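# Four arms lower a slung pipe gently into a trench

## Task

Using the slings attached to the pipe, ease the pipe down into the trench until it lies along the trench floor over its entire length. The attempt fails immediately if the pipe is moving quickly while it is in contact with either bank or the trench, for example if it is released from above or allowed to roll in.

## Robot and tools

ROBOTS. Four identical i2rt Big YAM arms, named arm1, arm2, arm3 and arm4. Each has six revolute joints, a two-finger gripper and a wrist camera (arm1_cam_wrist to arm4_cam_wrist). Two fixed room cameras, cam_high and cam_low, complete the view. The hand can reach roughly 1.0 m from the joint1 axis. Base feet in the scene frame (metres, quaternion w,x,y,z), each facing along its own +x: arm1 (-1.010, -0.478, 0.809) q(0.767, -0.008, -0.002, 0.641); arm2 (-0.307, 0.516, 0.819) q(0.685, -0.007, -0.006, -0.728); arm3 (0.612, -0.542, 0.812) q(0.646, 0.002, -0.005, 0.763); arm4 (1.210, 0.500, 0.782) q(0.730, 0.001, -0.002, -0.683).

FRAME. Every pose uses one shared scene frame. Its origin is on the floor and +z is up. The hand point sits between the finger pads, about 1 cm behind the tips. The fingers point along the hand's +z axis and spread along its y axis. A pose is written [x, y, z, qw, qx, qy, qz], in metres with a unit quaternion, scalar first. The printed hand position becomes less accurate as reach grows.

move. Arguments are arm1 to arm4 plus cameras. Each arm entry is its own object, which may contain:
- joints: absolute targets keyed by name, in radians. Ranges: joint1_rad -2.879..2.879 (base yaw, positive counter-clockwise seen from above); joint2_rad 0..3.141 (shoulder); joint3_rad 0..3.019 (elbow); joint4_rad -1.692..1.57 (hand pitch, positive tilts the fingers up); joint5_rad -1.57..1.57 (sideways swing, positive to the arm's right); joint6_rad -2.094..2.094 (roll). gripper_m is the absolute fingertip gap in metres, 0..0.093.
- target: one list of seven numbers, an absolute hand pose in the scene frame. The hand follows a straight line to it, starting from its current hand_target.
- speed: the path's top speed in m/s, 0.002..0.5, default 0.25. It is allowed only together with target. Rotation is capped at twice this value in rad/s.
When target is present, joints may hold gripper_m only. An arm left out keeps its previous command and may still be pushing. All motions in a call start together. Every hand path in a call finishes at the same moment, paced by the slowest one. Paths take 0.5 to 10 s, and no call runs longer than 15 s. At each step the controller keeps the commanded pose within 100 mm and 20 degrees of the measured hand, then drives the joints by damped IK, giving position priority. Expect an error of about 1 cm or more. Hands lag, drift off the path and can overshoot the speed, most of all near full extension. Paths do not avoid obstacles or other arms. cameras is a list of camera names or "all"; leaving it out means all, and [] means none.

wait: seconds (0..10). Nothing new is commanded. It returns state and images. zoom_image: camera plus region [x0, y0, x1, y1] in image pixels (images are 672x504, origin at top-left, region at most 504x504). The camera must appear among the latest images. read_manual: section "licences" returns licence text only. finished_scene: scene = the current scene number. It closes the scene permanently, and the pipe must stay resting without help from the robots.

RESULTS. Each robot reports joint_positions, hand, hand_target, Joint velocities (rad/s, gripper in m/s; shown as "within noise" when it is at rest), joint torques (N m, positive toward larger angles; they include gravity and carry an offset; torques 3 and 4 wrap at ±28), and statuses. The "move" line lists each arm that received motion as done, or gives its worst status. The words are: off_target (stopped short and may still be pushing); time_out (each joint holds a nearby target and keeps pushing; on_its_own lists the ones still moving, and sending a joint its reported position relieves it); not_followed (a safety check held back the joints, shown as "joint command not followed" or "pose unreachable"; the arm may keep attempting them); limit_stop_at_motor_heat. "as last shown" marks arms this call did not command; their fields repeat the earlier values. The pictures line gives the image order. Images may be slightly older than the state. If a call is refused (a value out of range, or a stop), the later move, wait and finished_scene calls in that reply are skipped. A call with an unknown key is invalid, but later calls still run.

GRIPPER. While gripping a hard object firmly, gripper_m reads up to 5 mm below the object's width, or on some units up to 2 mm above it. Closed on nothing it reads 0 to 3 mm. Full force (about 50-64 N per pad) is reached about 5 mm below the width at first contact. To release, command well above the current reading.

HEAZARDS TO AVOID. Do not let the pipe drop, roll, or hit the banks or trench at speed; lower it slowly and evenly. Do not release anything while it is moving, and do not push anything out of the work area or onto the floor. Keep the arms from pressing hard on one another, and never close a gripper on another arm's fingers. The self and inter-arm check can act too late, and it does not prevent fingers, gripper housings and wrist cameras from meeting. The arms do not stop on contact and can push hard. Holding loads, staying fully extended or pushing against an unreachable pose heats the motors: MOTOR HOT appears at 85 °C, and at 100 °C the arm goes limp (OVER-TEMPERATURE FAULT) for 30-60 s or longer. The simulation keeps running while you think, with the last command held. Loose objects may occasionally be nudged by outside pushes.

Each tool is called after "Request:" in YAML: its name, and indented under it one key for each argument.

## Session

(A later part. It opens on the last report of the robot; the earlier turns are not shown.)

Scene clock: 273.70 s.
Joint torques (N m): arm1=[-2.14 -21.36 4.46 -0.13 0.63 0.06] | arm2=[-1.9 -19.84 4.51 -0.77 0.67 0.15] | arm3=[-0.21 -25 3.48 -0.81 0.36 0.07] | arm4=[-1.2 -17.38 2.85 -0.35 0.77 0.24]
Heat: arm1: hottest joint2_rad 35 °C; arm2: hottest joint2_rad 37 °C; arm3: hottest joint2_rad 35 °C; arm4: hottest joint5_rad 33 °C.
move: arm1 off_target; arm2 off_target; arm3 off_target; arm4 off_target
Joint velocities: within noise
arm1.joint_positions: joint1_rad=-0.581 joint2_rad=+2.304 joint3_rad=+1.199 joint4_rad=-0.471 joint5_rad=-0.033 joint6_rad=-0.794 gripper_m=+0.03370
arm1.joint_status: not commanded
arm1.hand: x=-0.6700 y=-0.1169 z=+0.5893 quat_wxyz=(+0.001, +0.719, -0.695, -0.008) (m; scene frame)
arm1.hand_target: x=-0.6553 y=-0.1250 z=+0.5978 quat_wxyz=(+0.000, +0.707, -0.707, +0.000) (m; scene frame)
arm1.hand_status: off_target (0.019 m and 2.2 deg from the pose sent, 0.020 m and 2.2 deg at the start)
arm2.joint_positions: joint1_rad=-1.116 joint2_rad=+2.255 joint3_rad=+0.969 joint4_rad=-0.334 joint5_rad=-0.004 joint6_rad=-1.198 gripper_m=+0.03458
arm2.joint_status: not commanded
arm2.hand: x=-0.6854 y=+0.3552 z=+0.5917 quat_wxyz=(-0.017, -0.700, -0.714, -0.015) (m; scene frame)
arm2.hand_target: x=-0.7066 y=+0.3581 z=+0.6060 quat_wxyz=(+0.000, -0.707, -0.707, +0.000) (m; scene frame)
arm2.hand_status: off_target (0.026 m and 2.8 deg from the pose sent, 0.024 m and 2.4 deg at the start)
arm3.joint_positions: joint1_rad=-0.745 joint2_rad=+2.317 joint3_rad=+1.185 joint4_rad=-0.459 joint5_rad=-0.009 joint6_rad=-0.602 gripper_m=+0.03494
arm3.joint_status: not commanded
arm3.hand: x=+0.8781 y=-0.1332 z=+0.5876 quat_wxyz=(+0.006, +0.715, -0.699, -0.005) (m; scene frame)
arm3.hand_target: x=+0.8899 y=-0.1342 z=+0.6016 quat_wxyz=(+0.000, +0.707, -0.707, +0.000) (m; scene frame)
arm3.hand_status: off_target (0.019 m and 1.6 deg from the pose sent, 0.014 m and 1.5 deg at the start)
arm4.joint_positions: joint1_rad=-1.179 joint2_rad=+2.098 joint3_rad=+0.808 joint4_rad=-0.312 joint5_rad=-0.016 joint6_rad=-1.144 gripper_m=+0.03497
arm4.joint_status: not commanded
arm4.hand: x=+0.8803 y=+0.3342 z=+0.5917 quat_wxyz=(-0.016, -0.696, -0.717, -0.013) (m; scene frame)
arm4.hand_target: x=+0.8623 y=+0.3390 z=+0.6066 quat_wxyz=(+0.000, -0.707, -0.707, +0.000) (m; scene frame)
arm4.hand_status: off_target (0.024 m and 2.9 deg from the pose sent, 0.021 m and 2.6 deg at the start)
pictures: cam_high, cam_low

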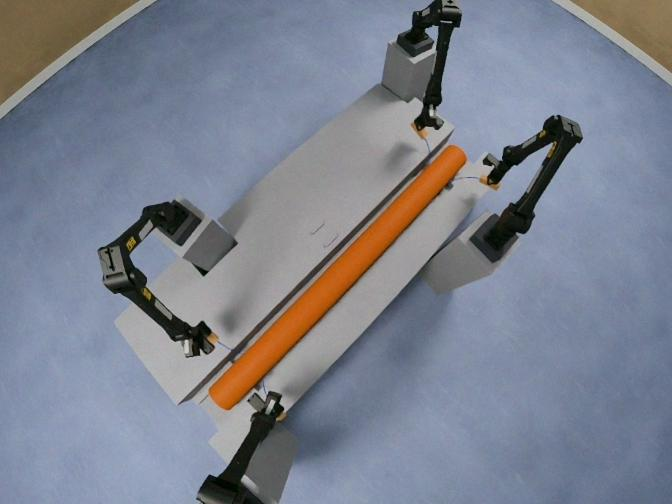

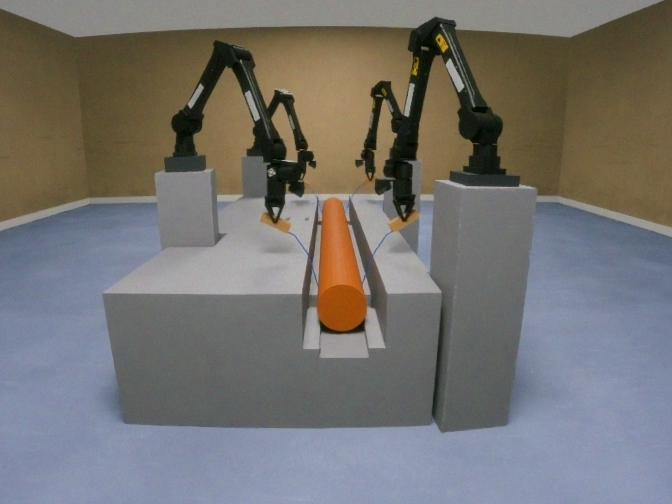

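Request:
move:
  arm1: {"target": [-0.655, -0.123, 0.568, 0, 0.7071, -0.7071, 0], "speed": 0.03}
  arm2: {"target": [-0.707, 0.360, 0.576, 0, 0.7071, 0.7071, 0], "speed": 0.03}
  arm3: {"target": [0.890, -0.128, 0.572, 0, 0.7071, -0.7071, 0], "speed": 0.03}
  arm4: {"target": [0.862, 0.345, 0.577, 0, 0.7071, 0.7071, 0], "speed": 0.03}
  cameras: ["cam_low", "cam_high"]

Request:
zoom_image:
  camera: "cam_low"
  region: [280, 140, 400, 360]

Scene clock: 279.97 s.
Joint torques (N m): arm1=[-3.08 -20.78 3.66 -0.17 0.79 0.09] | arm2=[-2.43 -19.6 3.43 -0.61 0.99 0.11] | arm3=[0.21 -23.71 3.89 -0.36 0.33 0.1] | arm4=[-1.85 -15.44 2.56 0.13 0.67 0.06]
Heat: arm1: hottest joint2_rad 35 °C; arm2: hottest joint2_rad 37 °C; arm3: hottest joint2_rad 36 °C; arm4: hottest joint3_rad 32 °C.
move: arm1 off_target; arm2 off_target; arm3 done; arm4 off_target
Joint velocities: within noise
arm1.joint_positions: joint1_rad=-0.572 joint2_rad=+2.367 joint3_rad=+1.234 joint4_rad=-0.426 joint5_rad=-0.037 joint6_rad=-0.791 gripper_m=+0.03370
arm1.joint_status: not commanded
arm1.hand: x=-0.6669 y=-0.1071 z=+0.5652 quat_wxyz=(-0.007, +0.722, -0.692, -0.010) (m; scene frame)
arm1.hand_target: x=-0.6554 y=-0.1228 z=+0.5680 quat_wxyz=(+0.000, +0.707, -0.707, +0.000) (m; scene frame)
arm1.hand_status: off_target (0.020 m and 2.8 deg from the pose sent, 0.027 m and 2.2 deg at the start)
arm2.joint_positions: joint1_rad=-1.116 joint2_rad=+2.327 joint3_rad=+1.000 joint4_rad=-0.278 joint5_rad=-0.011 joint6_rad=-1.197 gripper_m=+0.03458
arm2.joint_status: not commanded
arm2.hand: x=-0.6901 y=+0.3513 z=+0.5659 quat_wxyz=(-0.017, -0.700, -0.714, -0.007) (m; scene frame)
arm2.hand_target: x=-0.7066 y=+0.3601 z=+0.5758 quat_wxyz=(+0.000, -0.707, -0.707, +0.000) (m; scene frame)
arm2.hand_status: off_target (0.022 m and 2.4 deg from the pose sent, 0.027 m and 2.8 deg at the start)
arm3.joint_positions: joint1_rad=-0.742 joint2_rad=+2.368 joint3_rad=+1.216 joint4_rad=-0.433 joint5_rad=-0.009 joint6_rad=-0.597 gripper_m=+0.03494
arm3.joint_status: not commanded
arm3.hand: x=+0.8801 y=-0.1267 z=+0.5687 quat_wxyz=(+0.003, +0.714, -0.700, -0.005) (m; scene frame)
arm3.hand_target: x=+0.8899 y=-0.1282 z=+0.5721 quat_wxyz=(+0.000, +0.707, -0.707, +0.000) (m; scene frame)
arm3.hand_status: done (0.010 m and 1.4 deg from the pose sent, 0.020 m and 1.6 deg at the start)
arm4.joint_positions: joint1_rad=-1.185 joint2_rad=+2.159 joint3_rad=+0.819 joint4_rad=-0.250 joint5_rad=-0.013 joint6_rad=-1.143 gripper_m=+0.03497
arm4.joint_status: not commanded
arm4.hand: x=+0.8777 y=+0.3357 z=+0.5711 quat_wxyz=(-0.012, -0.699, -0.715, -0.008) (m; scene frame)
arm4.hand_target: x=+0.8623 y=+0.3450 z=+0.5770 quat_wxyz=(+0.000, -0.707, -0.707, +0.000) (m; scene frame)
arm4.hand_status: off_target (0.019 m and 2.1 deg from the pose sent, 0.026 m and 2.9 deg at the start)
pictures: cam_high, cam_low

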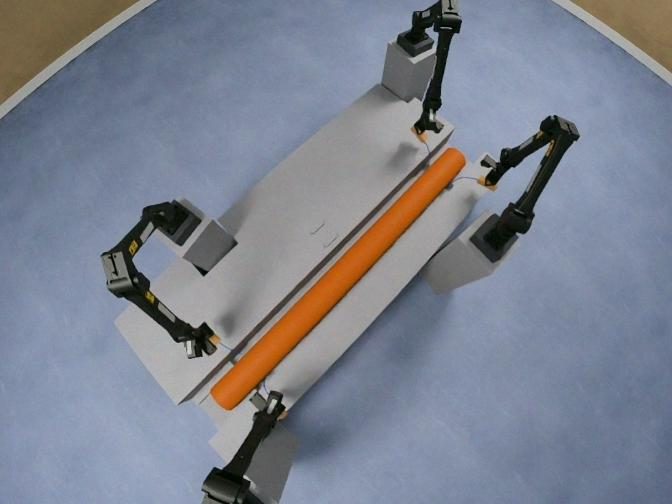

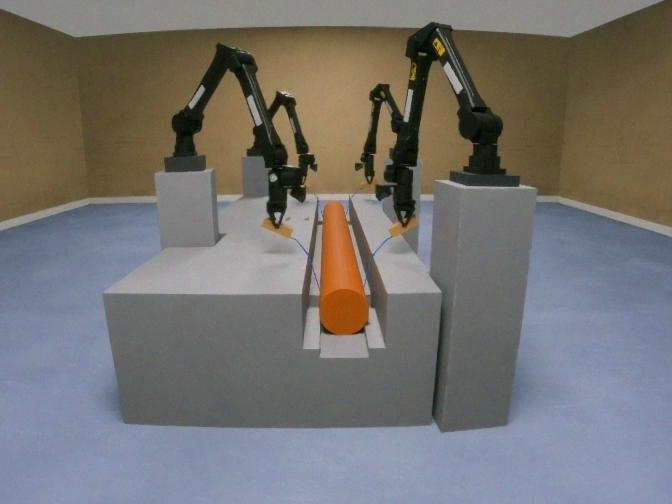

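Scaled by 2.291.

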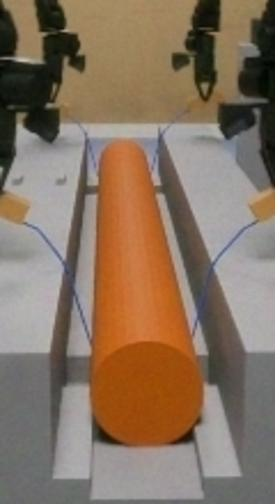

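Request:
move:
  arm1: {"target": [-0.655, -0.155, 0.492, 0, 0.7071, -0.7071, 0], "speed": 0.06}
  arm2: {"target": [-0.707, 0.313, 0.496, 0, 0.7071, 0.7071, 0], "speed": 0.06}
  arm3: {"target": [0.890, -0.155, 0.490, 0, 0.7071, -0.7071, 0], "speed": 0.06}
  arm4: {"target": [0.862, 0.308, 0.496, 0, 0.7071, 0.7071, 0], "speed": 0.06}

Request:
zoom_image:
  camera: "cam_low"
  region: [240, 140, 440, 360]

Scene clock: 285.57 s.
Joint torques (N m): arm1=[-1.2 -15.85 3.79 1.29 0.17 -0.08] | arm2=[0.73 -17.49 4.31 0.06 -0.17 0.26] | arm3=[0.32 -18.73 4.33 1.21 0.01 0.07] | arm4=[2.14 -11.46 4.37 1.35 -0.33 0.42]
Heat: arm1: hottest joint2_rad 35 °C; arm2: hottest joint2_rad 37 °C; arm3: hottest joint2_rad 36 °C; arm4: hottest joint3_rad 32 °C.
move: arm1 off_target; arm2 off_target; arm3 off_target; arm4 off_target
Joint velocities: within noise
arm1.joint_positions: joint1_rad=-0.639 joint2_rad=+2.482 joint3_rad=+1.234 joint4_rad=-0.315 joint5_rad=-0.021 joint6_rad=-0.824 gripper_m=+0.03370
arm1.joint_status: not commanded
arm1.hand: x=-0.6540 y=-0.1458 z=+0.5116 quat_wxyz=(-0.006, +0.710, -0.704, -0.002) (m; scene frame)
arm1.hand_target: x=-0.6554 y=-0.1553 z=+0.4930 quat_wxyz=(+0.000, +0.707, -0.707, +0.000) (m; scene frame)
arm1.hand_status: off_target (0.022 m and 0.9 deg from the pose sent, 0.088 m and 2.8 deg at the start)
arm2.joint_positions: joint1_rad=-1.061 joint2_rad=+2.517 joint3_rad=+1.139 joint4_rad=-0.227 joint5_rad=+0.014 joint6_rad=-1.117 gripper_m=+0.03458
arm2.joint_status: not commanded
arm2.hand: x=-0.6995 y=+0.3251 z=+0.4995 quat_wxyz=(-0.004, -0.709, -0.705, -0.012) (m; scene frame)
arm2.hand_target: x=-0.7067 y=+0.3132 z=+0.4963 quat_wxyz=(+0.000, -0.707, -0.707, +0.000) (m; scene frame)
arm2.hand_status: off_target (0.015 m and 1.4 deg from the pose sent, 0.081 m and 2.4 deg at the start)
arm3.joint_positions: joint1_rad=-0.777 joint2_rad=+2.498 joint3_rad=+1.217 joint4_rad=-0.309 joint5_rad=-0.001 joint6_rad=-0.628 gripper_m=+0.03494
arm3.joint_status: not commanded
arm3.hand: x=+0.8832 y=-0.1550 z=+0.5079 quat_wxyz=(+0.005, +0.713, -0.702, -0.001) (m; scene frame)
arm3.hand_target: x=+0.8894 y=-0.1556 z=+0.4907 quat_wxyz=(+0.000, +0.707, -0.707, +0.000) (m; scene frame)
arm3.hand_status: off_target (0.019 m and 1.1 deg from the pose sent, 0.084 m and 1.4 deg at the start)
arm4.joint_positions: joint1_rad=-1.160 joint2_rad=+2.342 joint3_rad=+0.911 joint4_rad=-0.169 joint5_rad=+0.013 joint6_rad=-1.091 gripper_m=+0.03497
arm4.joint_status: not commanded
arm4.hand: x=+0.8720 y=+0.3270 z=+0.5114 quat_wxyz=(-0.001, -0.708, -0.706, -0.017) (m; scene frame)
arm4.hand_target: x=+0.8628 y=+0.3085 z=+0.4976 quat_wxyz=(+0.000, -0.707, -0.707, +0.000) (m; scene frame)
arm4.hand_status: off_target (0.026 m and 1.9 deg from the pose sent, 0.082 m and 2.1 deg at the start)
pictures: arm1_cam_wrist, arm2_cam_wrist, arm3_cam_wrist, arm4_cam_wrist, cam_high, cam_low

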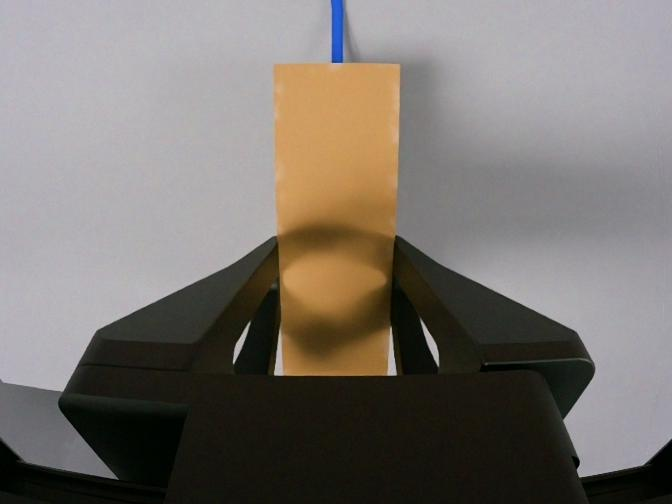

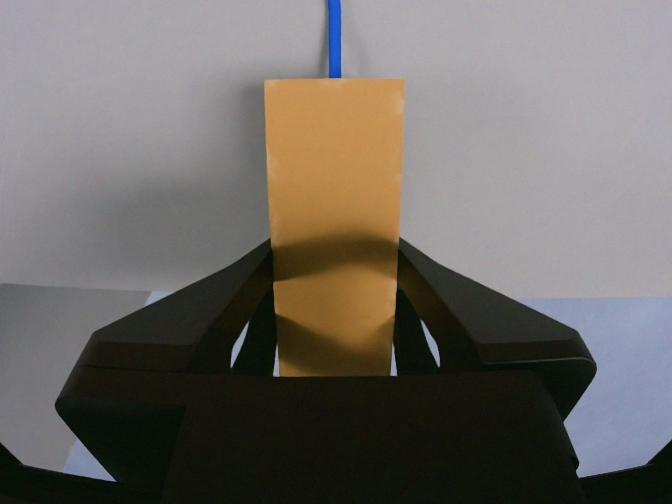

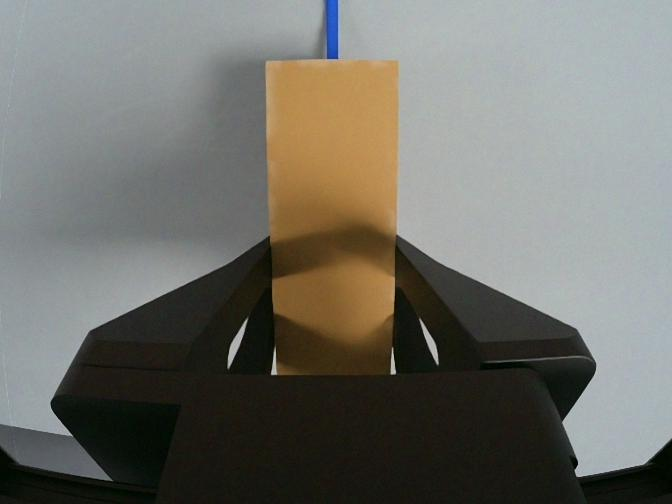

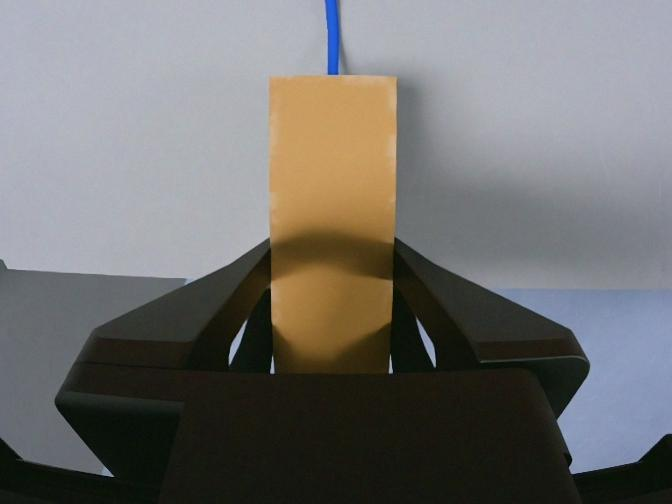

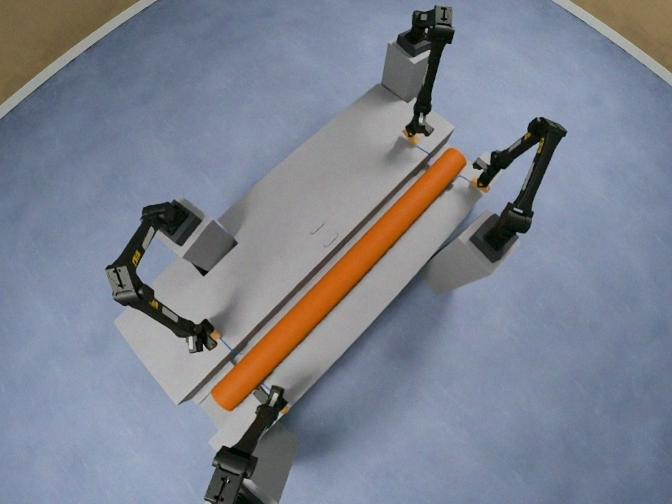

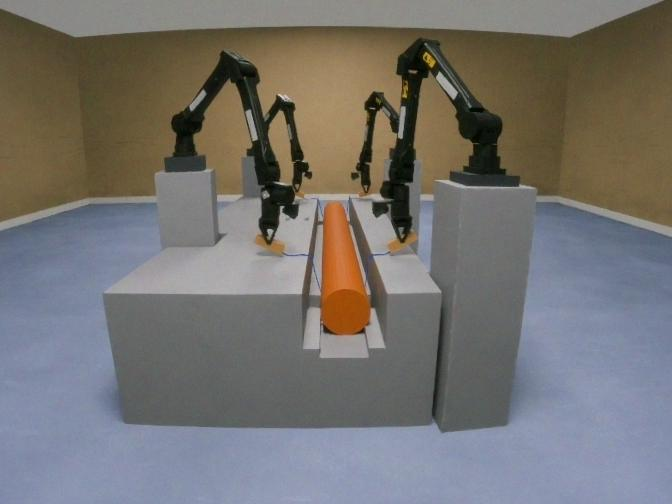

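Scaled by 2.291.

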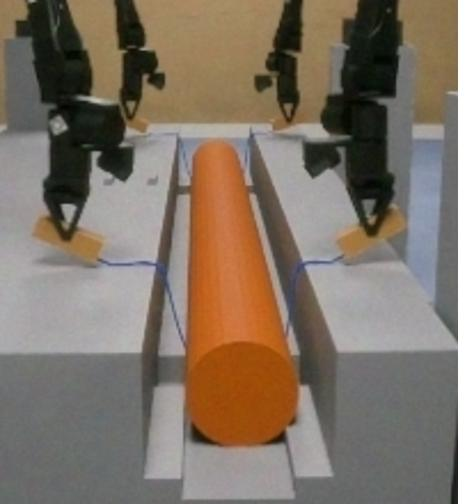

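Request:
move:
  arm1: {"target": [-0.655, -0.155, 0.465, 0, 0.7071, -0.7071, 0], "speed": 0.05}
  arm2: {"target": [-0.707, 0.310, 0.472, 0, 0.7071, 0.7071, 0], "speed": 0.05}
  arm3: {"target": [0.890, -0.155, 0.463, 0, 0.7071, -0.7071, 0], "speed": 0.05}
  arm4: {"target": [0.862, 0.302, 0.468, 0, 0.7071, 0.7071, 0], "speed": 0.05}
  cameras: ["cam_low", "cam_high"]

Request:
zoom_image:
  camera: "cam_low"
  region: [240, 140, 440, 360]

Scene clock: 290.87 s.
Joint torques (N m): arm1=[0.21 -16.15 4.78 1.37 -0.03 0.04] | arm2=[1.14 -15.15 5.49 0.77 -0.51 0.29] | arm3=[1.32 -19.6 4.92 1.14 -0.14 0.1] | arm4=[2.26 -13.63 3.18 1.14 -0.31 0.3]
Heat: arm1: hottest joint2_rad 35 °C; arm2: hottest joint2_rad 37 °C; arm3: hottest joint2_rad 35 °C; arm4: hottest joint3_rad 32 °C.
move: arm1 off_target; arm2 off_target; arm3 off_target; arm4 off_target
Joint velocities: within noise
arm1.joint_positions: joint1_rad=-0.653 joint2_rad=+2.548 joint3_rad=+1.252 joint4_rad=-0.288 joint5_rad=-0.017 joint6_rad=-0.827 gripper_m=+0.03370
arm1.joint_status: not commanded
arm1.hand: x=-0.6569 y=-0.1595 z=+0.4834 quat_wxyz=(+0.004, +0.706, -0.708, -0.001) (m; scene frame)
arm1.hand_target: x=-0.6556 y=-0.1555 z=+0.4659 quat_wxyz=(+0.000, +0.707, -0.707, +0.000) (m; scene frame)
arm1.hand_status: off_target (0.019 m and 0.5 deg from the pose sent, 0.047 m and 0.9 deg at the start)
arm2.joint_positions: joint1_rad=-1.061 joint2_rad=+2.550 joint3_rad=+1.163 joint4_rad=-0.223 joint5_rad=+0.022 joint6_rad=-1.116 gripper_m=+0.03458
arm2.joint_status: not commanded
arm2.hand: x=-0.7005 y=+0.3259 z=+0.4875 quat_wxyz=(-0.002, -0.709, -0.705, -0.015) (m; scene frame)
arm2.hand_target: x=-0.7062 y=+0.3105 z=+0.4732 quat_wxyz=(+0.000, -0.707, -0.707, +0.000) (m; scene frame)
arm2.hand_status: off_target (0.023 m and 1.8 deg from the pose sent, 0.032 m and 1.4 deg at the start)
arm3.joint_positions: joint1_rad=-0.791 joint2_rad=+2.577 joint3_rad=+1.244 joint4_rad=-0.282 joint5_rad=+0.002 joint6_rad=-0.631 gripper_m=+0.03494
arm3.joint_status: not commanded
arm3.hand: x=+0.8816 y=-0.1690 z=+0.4751 quat_wxyz=(+0.017, +0.709, -0.705, +0.002) (m; scene frame)
arm3.hand_target: x=+0.8895 y=-0.1555 z=+0.4641 quat_wxyz=(+0.000, +0.707, -0.707, +0.000) (m; scene frame)
arm3.hand_status: off_target (0.020 m and 2.0 deg from the pose sent, 0.045 m and 1.1 deg at the start)
arm4.joint_positions: joint1_rad=-1.149 joint2_rad=+2.444 joint3_rad=+0.970 joint4_rad=-0.128 joint5_rad=+0.012 joint6_rad=-1.068 gripper_m=+0.03497
arm4.joint_status: not commanded
arm4.hand: x=+0.8699 y=+0.3210 z=+0.4766 quat_wxyz=(-0.001, -0.712, -0.702, -0.017) (m; scene frame)
arm4.hand_target: x=+0.8627 y=+0.3023 z=+0.4689 quat_wxyz=(+0.000, -0.707, -0.707, +0.000) (m; scene frame)
arm4.hand_status: off_target (0.022 m and 2.2 deg from the pose sent, 0.051 m and 1.9 deg at the start)
pictures: cam_high, cam_low

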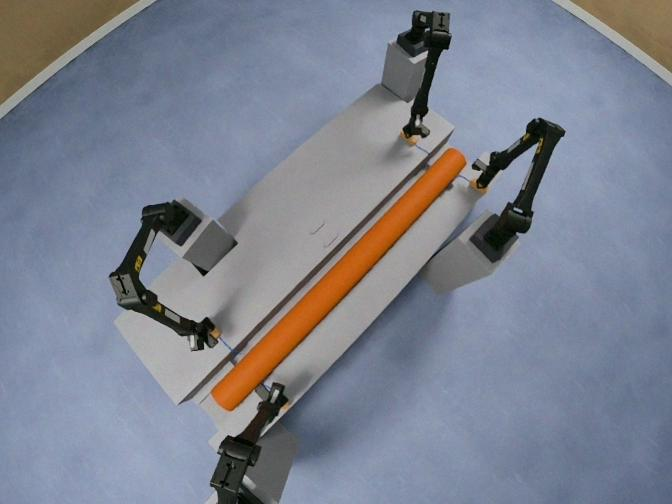

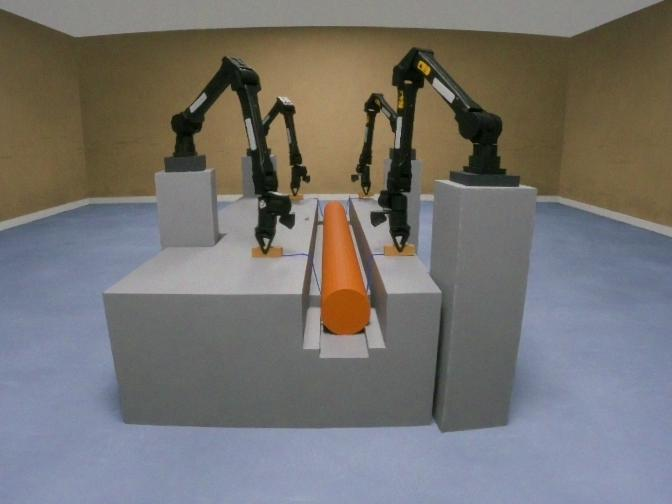

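Scaled by 2.291.

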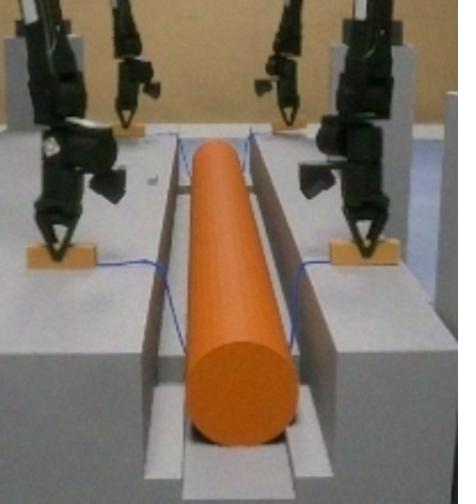

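Request:
move:
  arm1: {"target": [-0.657, -0.159, 0.484, 0, 0.7071, -0.7071, 0], "joints": {"gripper_m": 0.075}, "speed": 0.05}
  arm2: {"target": [-0.703, 0.322, 0.489, 0, 0.7071, 0.7071, 0], "joints": {"gripper_m": 0.075}, "speed": 0.05}
  arm3: {"target": [0.884, -0.167, 0.478, 0, 0.7071, -0.7071, 0], "joints": {"gripper_m": 0.075}, "speed": 0.05}
  arm4: {"target": [0.866, 0.315, 0.482, 0, 0.7071, 0.7071, 0], "joints": {"gripper_m": 0.075}, "speed": 0.05}

Request:
move:
  arm1: {"target": [-0.657, -0.159, 0.64, 0, 0.7071, -0.7071, 0], "speed": 0.15}
  arm2: {"target": [-0.703, 0.322, 0.64, 0, 0.7071, 0.7071, 0], "speed": 0.15}
  arm3: {"target": [0.884, -0.167, 0.64, 0, 0.7071, -0.7071, 0], "speed": 0.15}
  arm4: {"target": [0.866, 0.315, 0.64, 0, 0.7071, 0.7071, 0], "speed": 0.15}

Request:
zoom_image:
  camera: "cam_low"
  region: [240, 140, 440, 360]

Scene clock: 297.47 s.
Joint torques (N m): arm1=[-0.85 -20.48 1.88 0.9 -0.02 -0.05] | arm2=[-0.73 -19.84 1.69 0.02 -0.19 0.07] | arm3=[1.2 -24 1.83 0.4 -0.13 0.05] | arm4=[-0.21 -17.73 0.43 0.59 -0.04 0.04]
Heat: arm1: hottest joint2_rad 35 °C; arm2: hottest joint2_rad 36 °C; arm3: hottest joint2_rad 35 °C; arm4: hottest joint5_rad 32 °C.
move: arm1 done; arm2 done; arm3 off_target; arm4 off_target
Joint velocities: within noise
arm1.joint_positions: joint1_rad=-0.652 joint2_rad=+2.551 joint3_rad=+1.255 joint4_rad=-0.281 joint5_rad=-0.017 joint6_rad=-0.827 gripper_m=+0.07492
arm1.joint_status: all done
arm1.hand: x=-0.6559 y=-0.1578 z=+0.4823 quat_wxyz=(+0.001, +0.706, -0.708, +0.000) (m; scene frame)
arm1.hand_target: x=-0.6569 y=-0.1588 z=+0.4841 quat_wxyz=(+0.000, +0.707, -0.707, +0.000) (m; scene frame)
arm1.hand_status: done (0.002 m and 0.2 deg from the pose sent, 0.001 m and 0.5 deg at the start)
arm2.joint_positions: joint1_rad=-1.056 joint2_rad=+2.559 joint3_rad=+1.154 joint4_rad=-0.199 joint5_rad=+0.015 joint6_rad=-1.113 gripper_m=+0.07495
arm2.joint_status: all done
arm2.hand: x=-0.6957 y=+0.3247 z=+0.4828 quat_wxyz=(-0.004, -0.708, -0.706, -0.012) (m; scene frame)
arm2.hand_target: x=-0.7029 y=+0.3220 z=+0.4890 quat_wxyz=(+0.000, -0.707, -0.707, +0.000) (m; scene frame)
arm2.hand_status: done (0.010 m and 1.4 deg from the pose sent, 0.005 m and 1.8 deg at the start)
arm3.joint_positions: joint1_rad=-0.791 joint2_rad=+2.583 joint3_rad=+1.223 joint4_rad=-0.247 joint5_rad=+0.002 joint6_rad=-0.630 gripper_m=+0.07493
arm3.joint_status: all done
arm3.hand: x=+0.8772 y=-0.1751 z=+0.4708 quat_wxyz=(+0.013, +0.709, -0.706, +0.002) (m; scene frame)
arm3.hand_target: x=+0.8840 y=-0.1669 z=+0.4781 quat_wxyz=(+0.000, +0.707, -0.707, +0.000) (m; scene frame)
arm3.hand_status: off_target (0.013 m and 1.6 deg from the pose sent, 0.004 m and 2.0 deg at the start)
arm4.joint_positions: joint1_rad=-1.136 joint2_rad=+2.452 joint3_rad=+0.960 joint4_rad=-0.109 joint5_rad=+0.006 joint6_rad=-1.068 gripper_m=+0.07491
arm4.joint_status: all done
arm4.hand: x=+0.8769 y=+0.3176 z=+0.4734 quat_wxyz=(-0.004, -0.708, -0.706, -0.016) (m; scene frame)
arm4.hand_target: x=+0.8662 y=+0.3152 z=+0.4818 quat_wxyz=(+0.000, -0.707, -0.707, +0.000) (m; scene frame)
arm4.hand_status: off_target (0.014 m and 1.8 deg from the pose sent, 0.009 m and 2.2 deg at the start)
pictures: arm1_cam_wrist, arm2_cam_wrist, arm3_cam_wrist, arm4_cam_wrist, cam_high, cam_low

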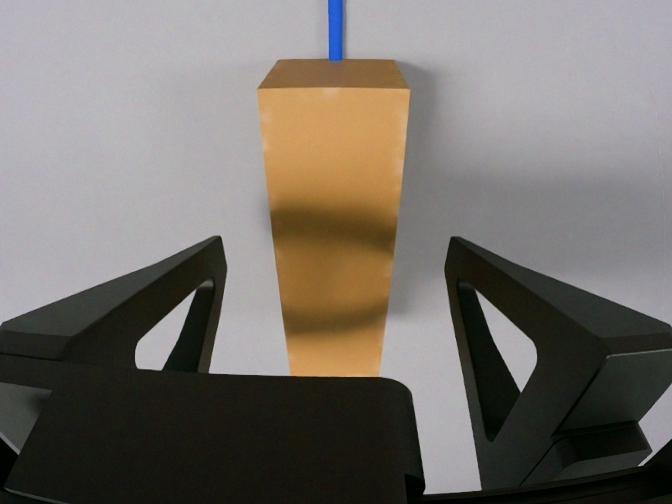

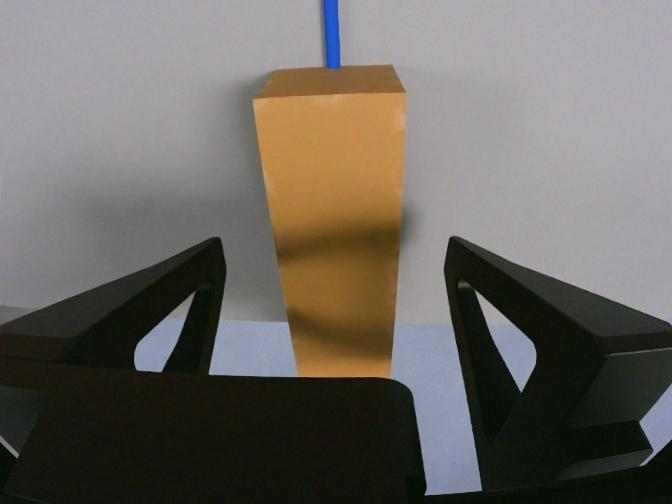

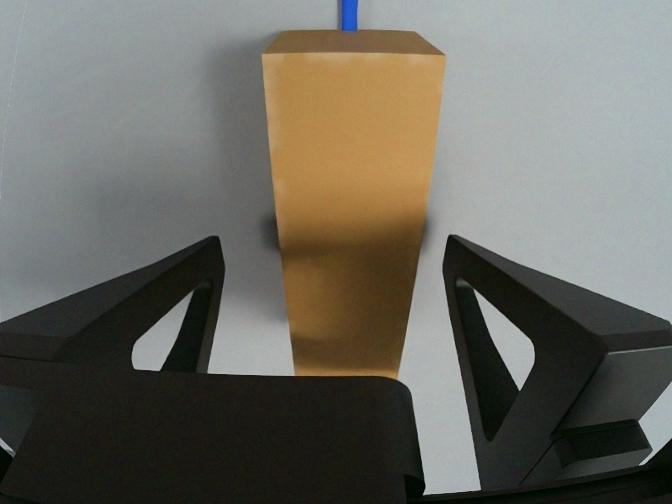

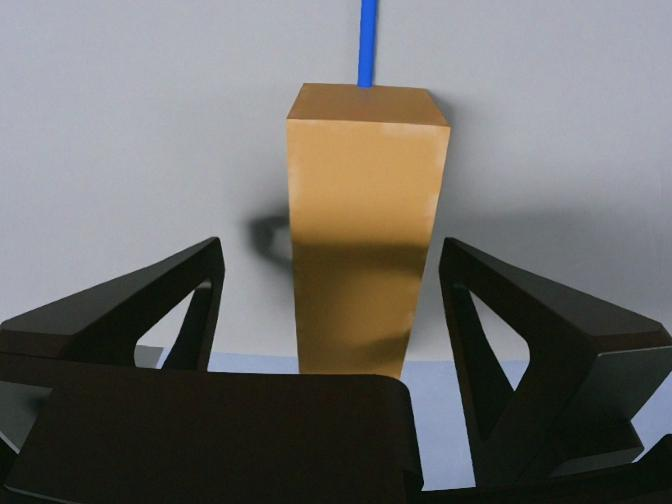

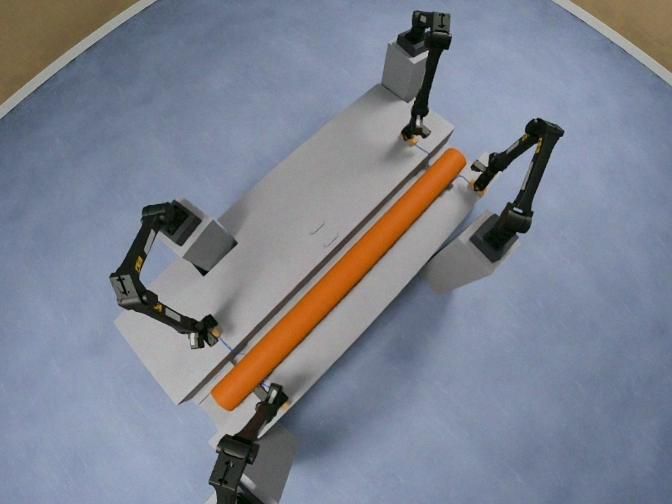

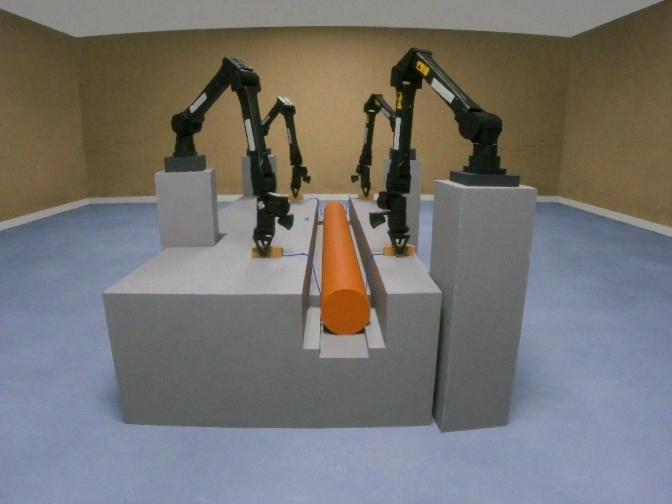

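Scene clock: 299.23 s.
Joint torques (N m): arm1=[-1.03 -18.37 4.31 0.08 -0.02 -0.06] | arm2=[-0.44 -17.08 4.12 -0.83 -0.2 0.12] | arm3=[1.26 -20.78 3.71 -0.28 -0.14 0.07] | arm4=[-0.09 -14.33 2.92 -0.2 -0.05 0.07]
Heat: arm1: hottest joint2_rad 35 °C; arm2: hottest joint2_rad 36 °C; arm3: hottest joint2_rad 35 °C; arm4: hottest joint5_rad 32 °C.
move: arm1 done; arm2 done; arm3 done; arm4 done
Joint velocities: within noise
arm1.joint_positions: joint1_rad=-0.652 joint2_rad=+2.163 joint3_rad=+1.107 joint4_rad=-0.506 joint5_rad=-0.017 joint6_rad=-0.827 gripper_m=+0.07492
arm1.joint_status: not commanded
arm1.hand: x=-0.6557 y=-0.1542 z=+0.6393 quat_wxyz=(-0.006, +0.706, -0.708, +0.000) (m; scene frame)
arm1.hand_target: x=-0.6571 y=-0.1590 z=+0.6399 quat_wxyz=(+0.000, +0.707, -0.707, +0.000) (m; scene frame)
arm1.hand_status: done (0.005 m and 0.7 deg from the pose sent, 0.158 m and 0.2 deg at the start)
arm2.joint_positions: joint1_rad=-1.056 joint2_rad=+2.146 joint3_rad=+1.005 joint4_rad=-0.420 joint5_rad=+0.015 joint6_rad=-1.113 gripper_m=+0.07495
arm2.joint_status: not commanded
arm2.hand: x=-0.7097 y=+0.3204 z=+0.6416 quat_wxyz=(+0.003, -0.709, -0.706, +0.009) (m; scene frame)
arm2.hand_target: x=-0.7032 y=+0.3219 z=+0.6401 quat_wxyz=(+0.000, -0.707, -0.707, +0.000) (m; scene frame)
arm2.hand_status: done (0.007 m and 1.1 deg from the pose sent, 0.157 m and 1.4 deg at the start)
arm3.joint_positions: joint1_rad=-0.791 joint2_rad=+2.159 joint3_rad=+1.067 joint4_rad=-0.481 joint5_rad=+0.002 joint6_rad=-0.630 gripper_m=+0.07493
arm3.joint_status: not commanded
arm3.hand: x=+0.8849 y=-0.1654 z=+0.6395 quat_wxyz=(-0.004, +0.709, -0.706, -0.001) (m; scene frame)
arm3.hand_target: x=+0.8839 y=-0.1670 z=+0.6400 quat_wxyz=(+0.000, +0.707, -0.707, +0.000) (m; scene frame)
arm3.hand_status: done (0.002 m and 0.5 deg from the pose sent, 0.170 m and 1.6 deg at the start)
arm4.joint_positions: joint1_rad=-1.136 joint2_rad=+1.977 joint3_rad=+0.832 joint4_rad=-0.412 joint5_rad=+0.006 joint6_rad=-1.068 gripper_m=+0.07491
arm4.joint_status: not commanded
arm4.hand: x=+0.8632 y=+0.3109 z=+0.6386 quat_wxyz=(+0.002, -0.708, -0.706, +0.005) (m; scene frame)
arm4.hand_target: x=+0.8659 y=+0.3149 z=+0.6400 quat_wxyz=(+0.000, -0.707, -0.707, +0.000) (m; scene frame)
arm4.hand_status: done (0.005 m and 0.6 deg from the pose sent, 0.167 m and 1.8 deg at the start)
pictures: arm1_cam_wrist, arm2_cam_wrist, arm3_cam_wrist, arm4_cam_wrist, cam_high, cam_low

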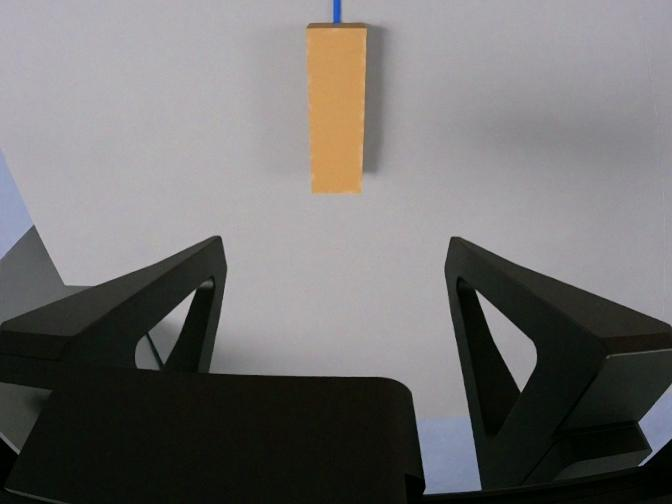

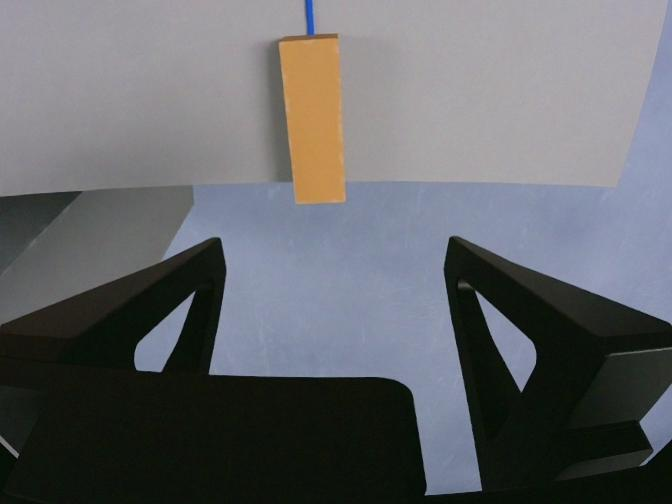

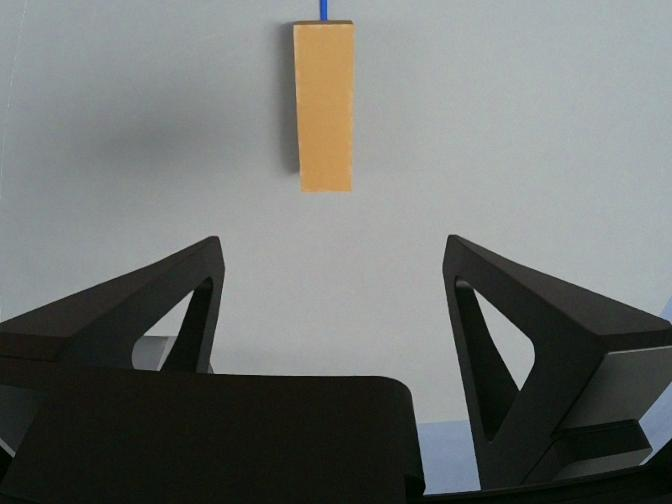

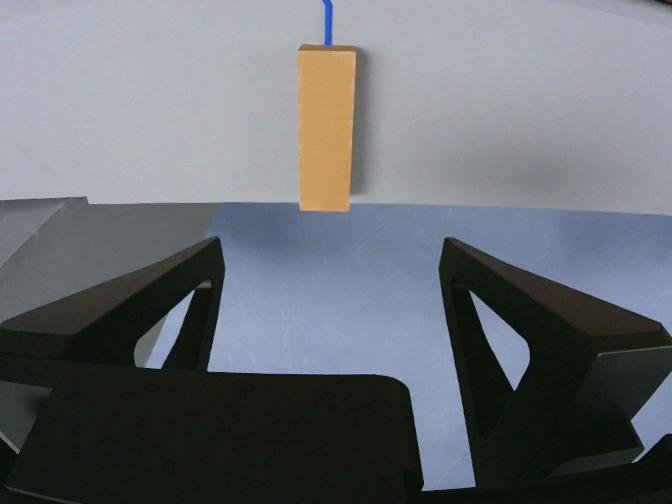

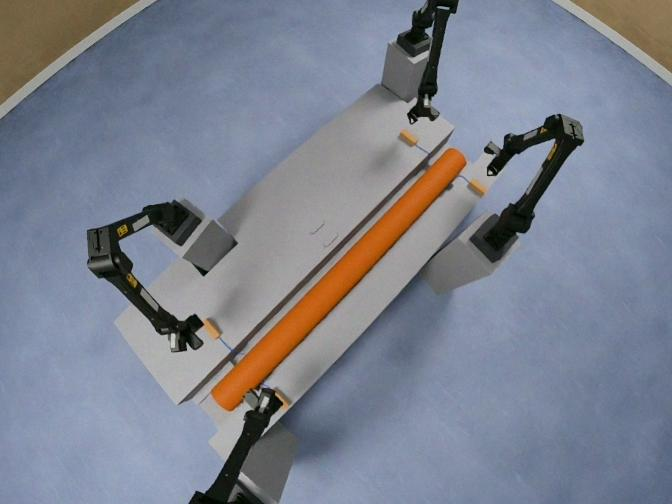

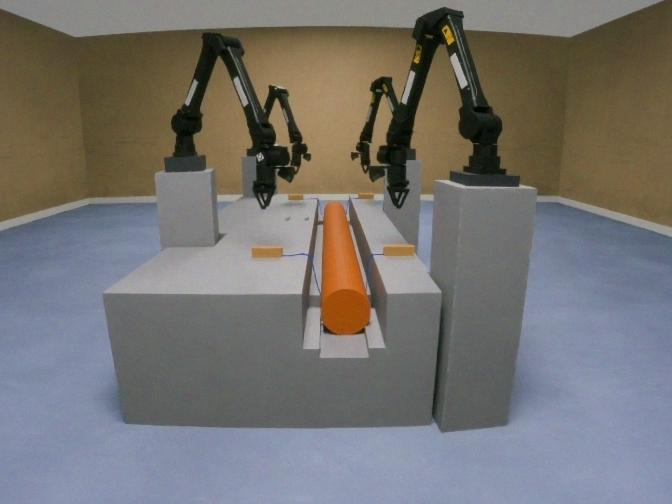

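Scaled by 2.291.

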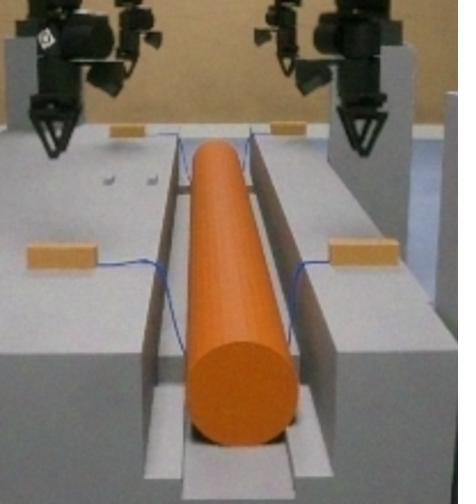

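Request:
move:
  arm1: {"target": [-0.657, -0.159, 0.68, 0, 1, -1, 0]}
  arm2: {"target": [-0.703, 0.31, 0.68, 0, 1, 1, 0]}
  cameras: ["cam_low", "cam_high"]

arm1: "target": qw, qx, qy, qz must be a unit quaternion (the sum of their squares is 1)
Scene clock: 345.00 s.
Joint torques (N m): arm1=[-0.85 -18.96 4.05 0.24 -0.04 -0.07] | arm2=[-0.38 -17.03 4.14 -0.81 -0.2 0.12] | arm3=[1.2 -20.78 3.74 -0.29 -0.13 0.07] | arm4=[-0.15 -14.27 2.95 -0.17 -0.04 0.07]
Heat: arm1: hottest joint2_rad 36 °C; arm2: hottest joint2_rad 36 °C; arm3: hottest joint2_rad 36 °C; arm4: hottest joint5_rad 31 °C.
Joint velocities: within noise
arm1.joint_positions: joint1_rad=-0.652 joint2_rad=+2.163 joint3_rad=+1.107 joint4_rad=-0.506 joint5_rad=-0.017 joint6_rad=-0.827 gripper_m=+0.07492
arm1.joint_status: not commanded
arm1.hand: x=-0.6557 y=-0.1542 z=+0.6393 quat_wxyz=(-0.006, +0.706, -0.708, +0.000) (m; scene frame)
arm1.hand_target: x=-0.6571 y=-0.1590 z=+0.6399 quat_wxyz=(+0.000, +0.707, -0.707, +0.000) (m; scene frame)
arm1.hand_status: done (0.005 m and 0.7 deg from the pose sent, 0.158 m and 0.2 deg at the start)
arm2.joint_positions: joint1_rad=-1.056 joint2_rad=+2.146 joint3_rad=+1.005 joint4_rad=-0.421 joint5_rad=+0.015 joint6_rad=-1.113 gripper_m=+0.07495
arm2.joint_status: not commanded
arm2.hand: x=-0.7095 y=+0.3205 z=+0.6416 quat_wxyz=(+0.003, -0.709, -0.706, +0.008) (m; scene frame)
arm2.hand_target: x=-0.7031 y=+0.3219 z=+0.6401 quat_wxyz=(+0.000, -0.707, -0.707, +0.000) (m; scene frame)
arm2.hand_status: done (0.007 m and 1.1 deg from the pose sent, 0.157 m and 1.4 deg at the start)
arm3.joint_positions: joint1_rad=-0.791 joint2_rad=+2.159 joint3_rad=+1.067 joint4_rad=-0.482 joint5_rad=+0.002 joint6_rad=-0.630 gripper_m=+0.07493
arm3.joint_status: not commanded
arm3.hand: x=+0.8848 y=-0.1655 z=+0.6395 quat_wxyz=(-0.003, +0.709, -0.706, -0.001) (m; scene frame)
arm3.hand_target: x=+0.8839 y=-0.1670 z=+0.6400 quat_wxyz=(+0.000, +0.707, -0.707, +0.000) (m; scene frame)
arm3.hand_status: done (0.002 m and 0.5 deg from the pose sent, 0.170 m and 1.6 deg at the start)
arm4.joint_positions: joint1_rad=-1.136 joint2_rad=+1.977 joint3_rad=+0.832 joint4_rad=-0.412 joint5_rad=+0.006 joint6_rad=-1.068 gripper_m=+0.07491
arm4.joint_status: not commanded
arm4.hand: x=+0.8632 y=+0.3109 z=+0.6386 quat_wxyz=(+0.002, -0.708, -0.706, +0.005) (m; scene frame)
arm4.hand_target: x=+0.8659 y=+0.3149 z=+0.6400 quat_wxyz=(+0.000, -0.707, -0.707, +0.000) (m; scene frame)
arm4.hand_status: done (0.005 m and 0.6 deg from the pose sent, 0.167 m and 1.8 deg at the start)
pictures: none

Request:
finished_scene:
  scene: 1

The scene is finished: the task was done.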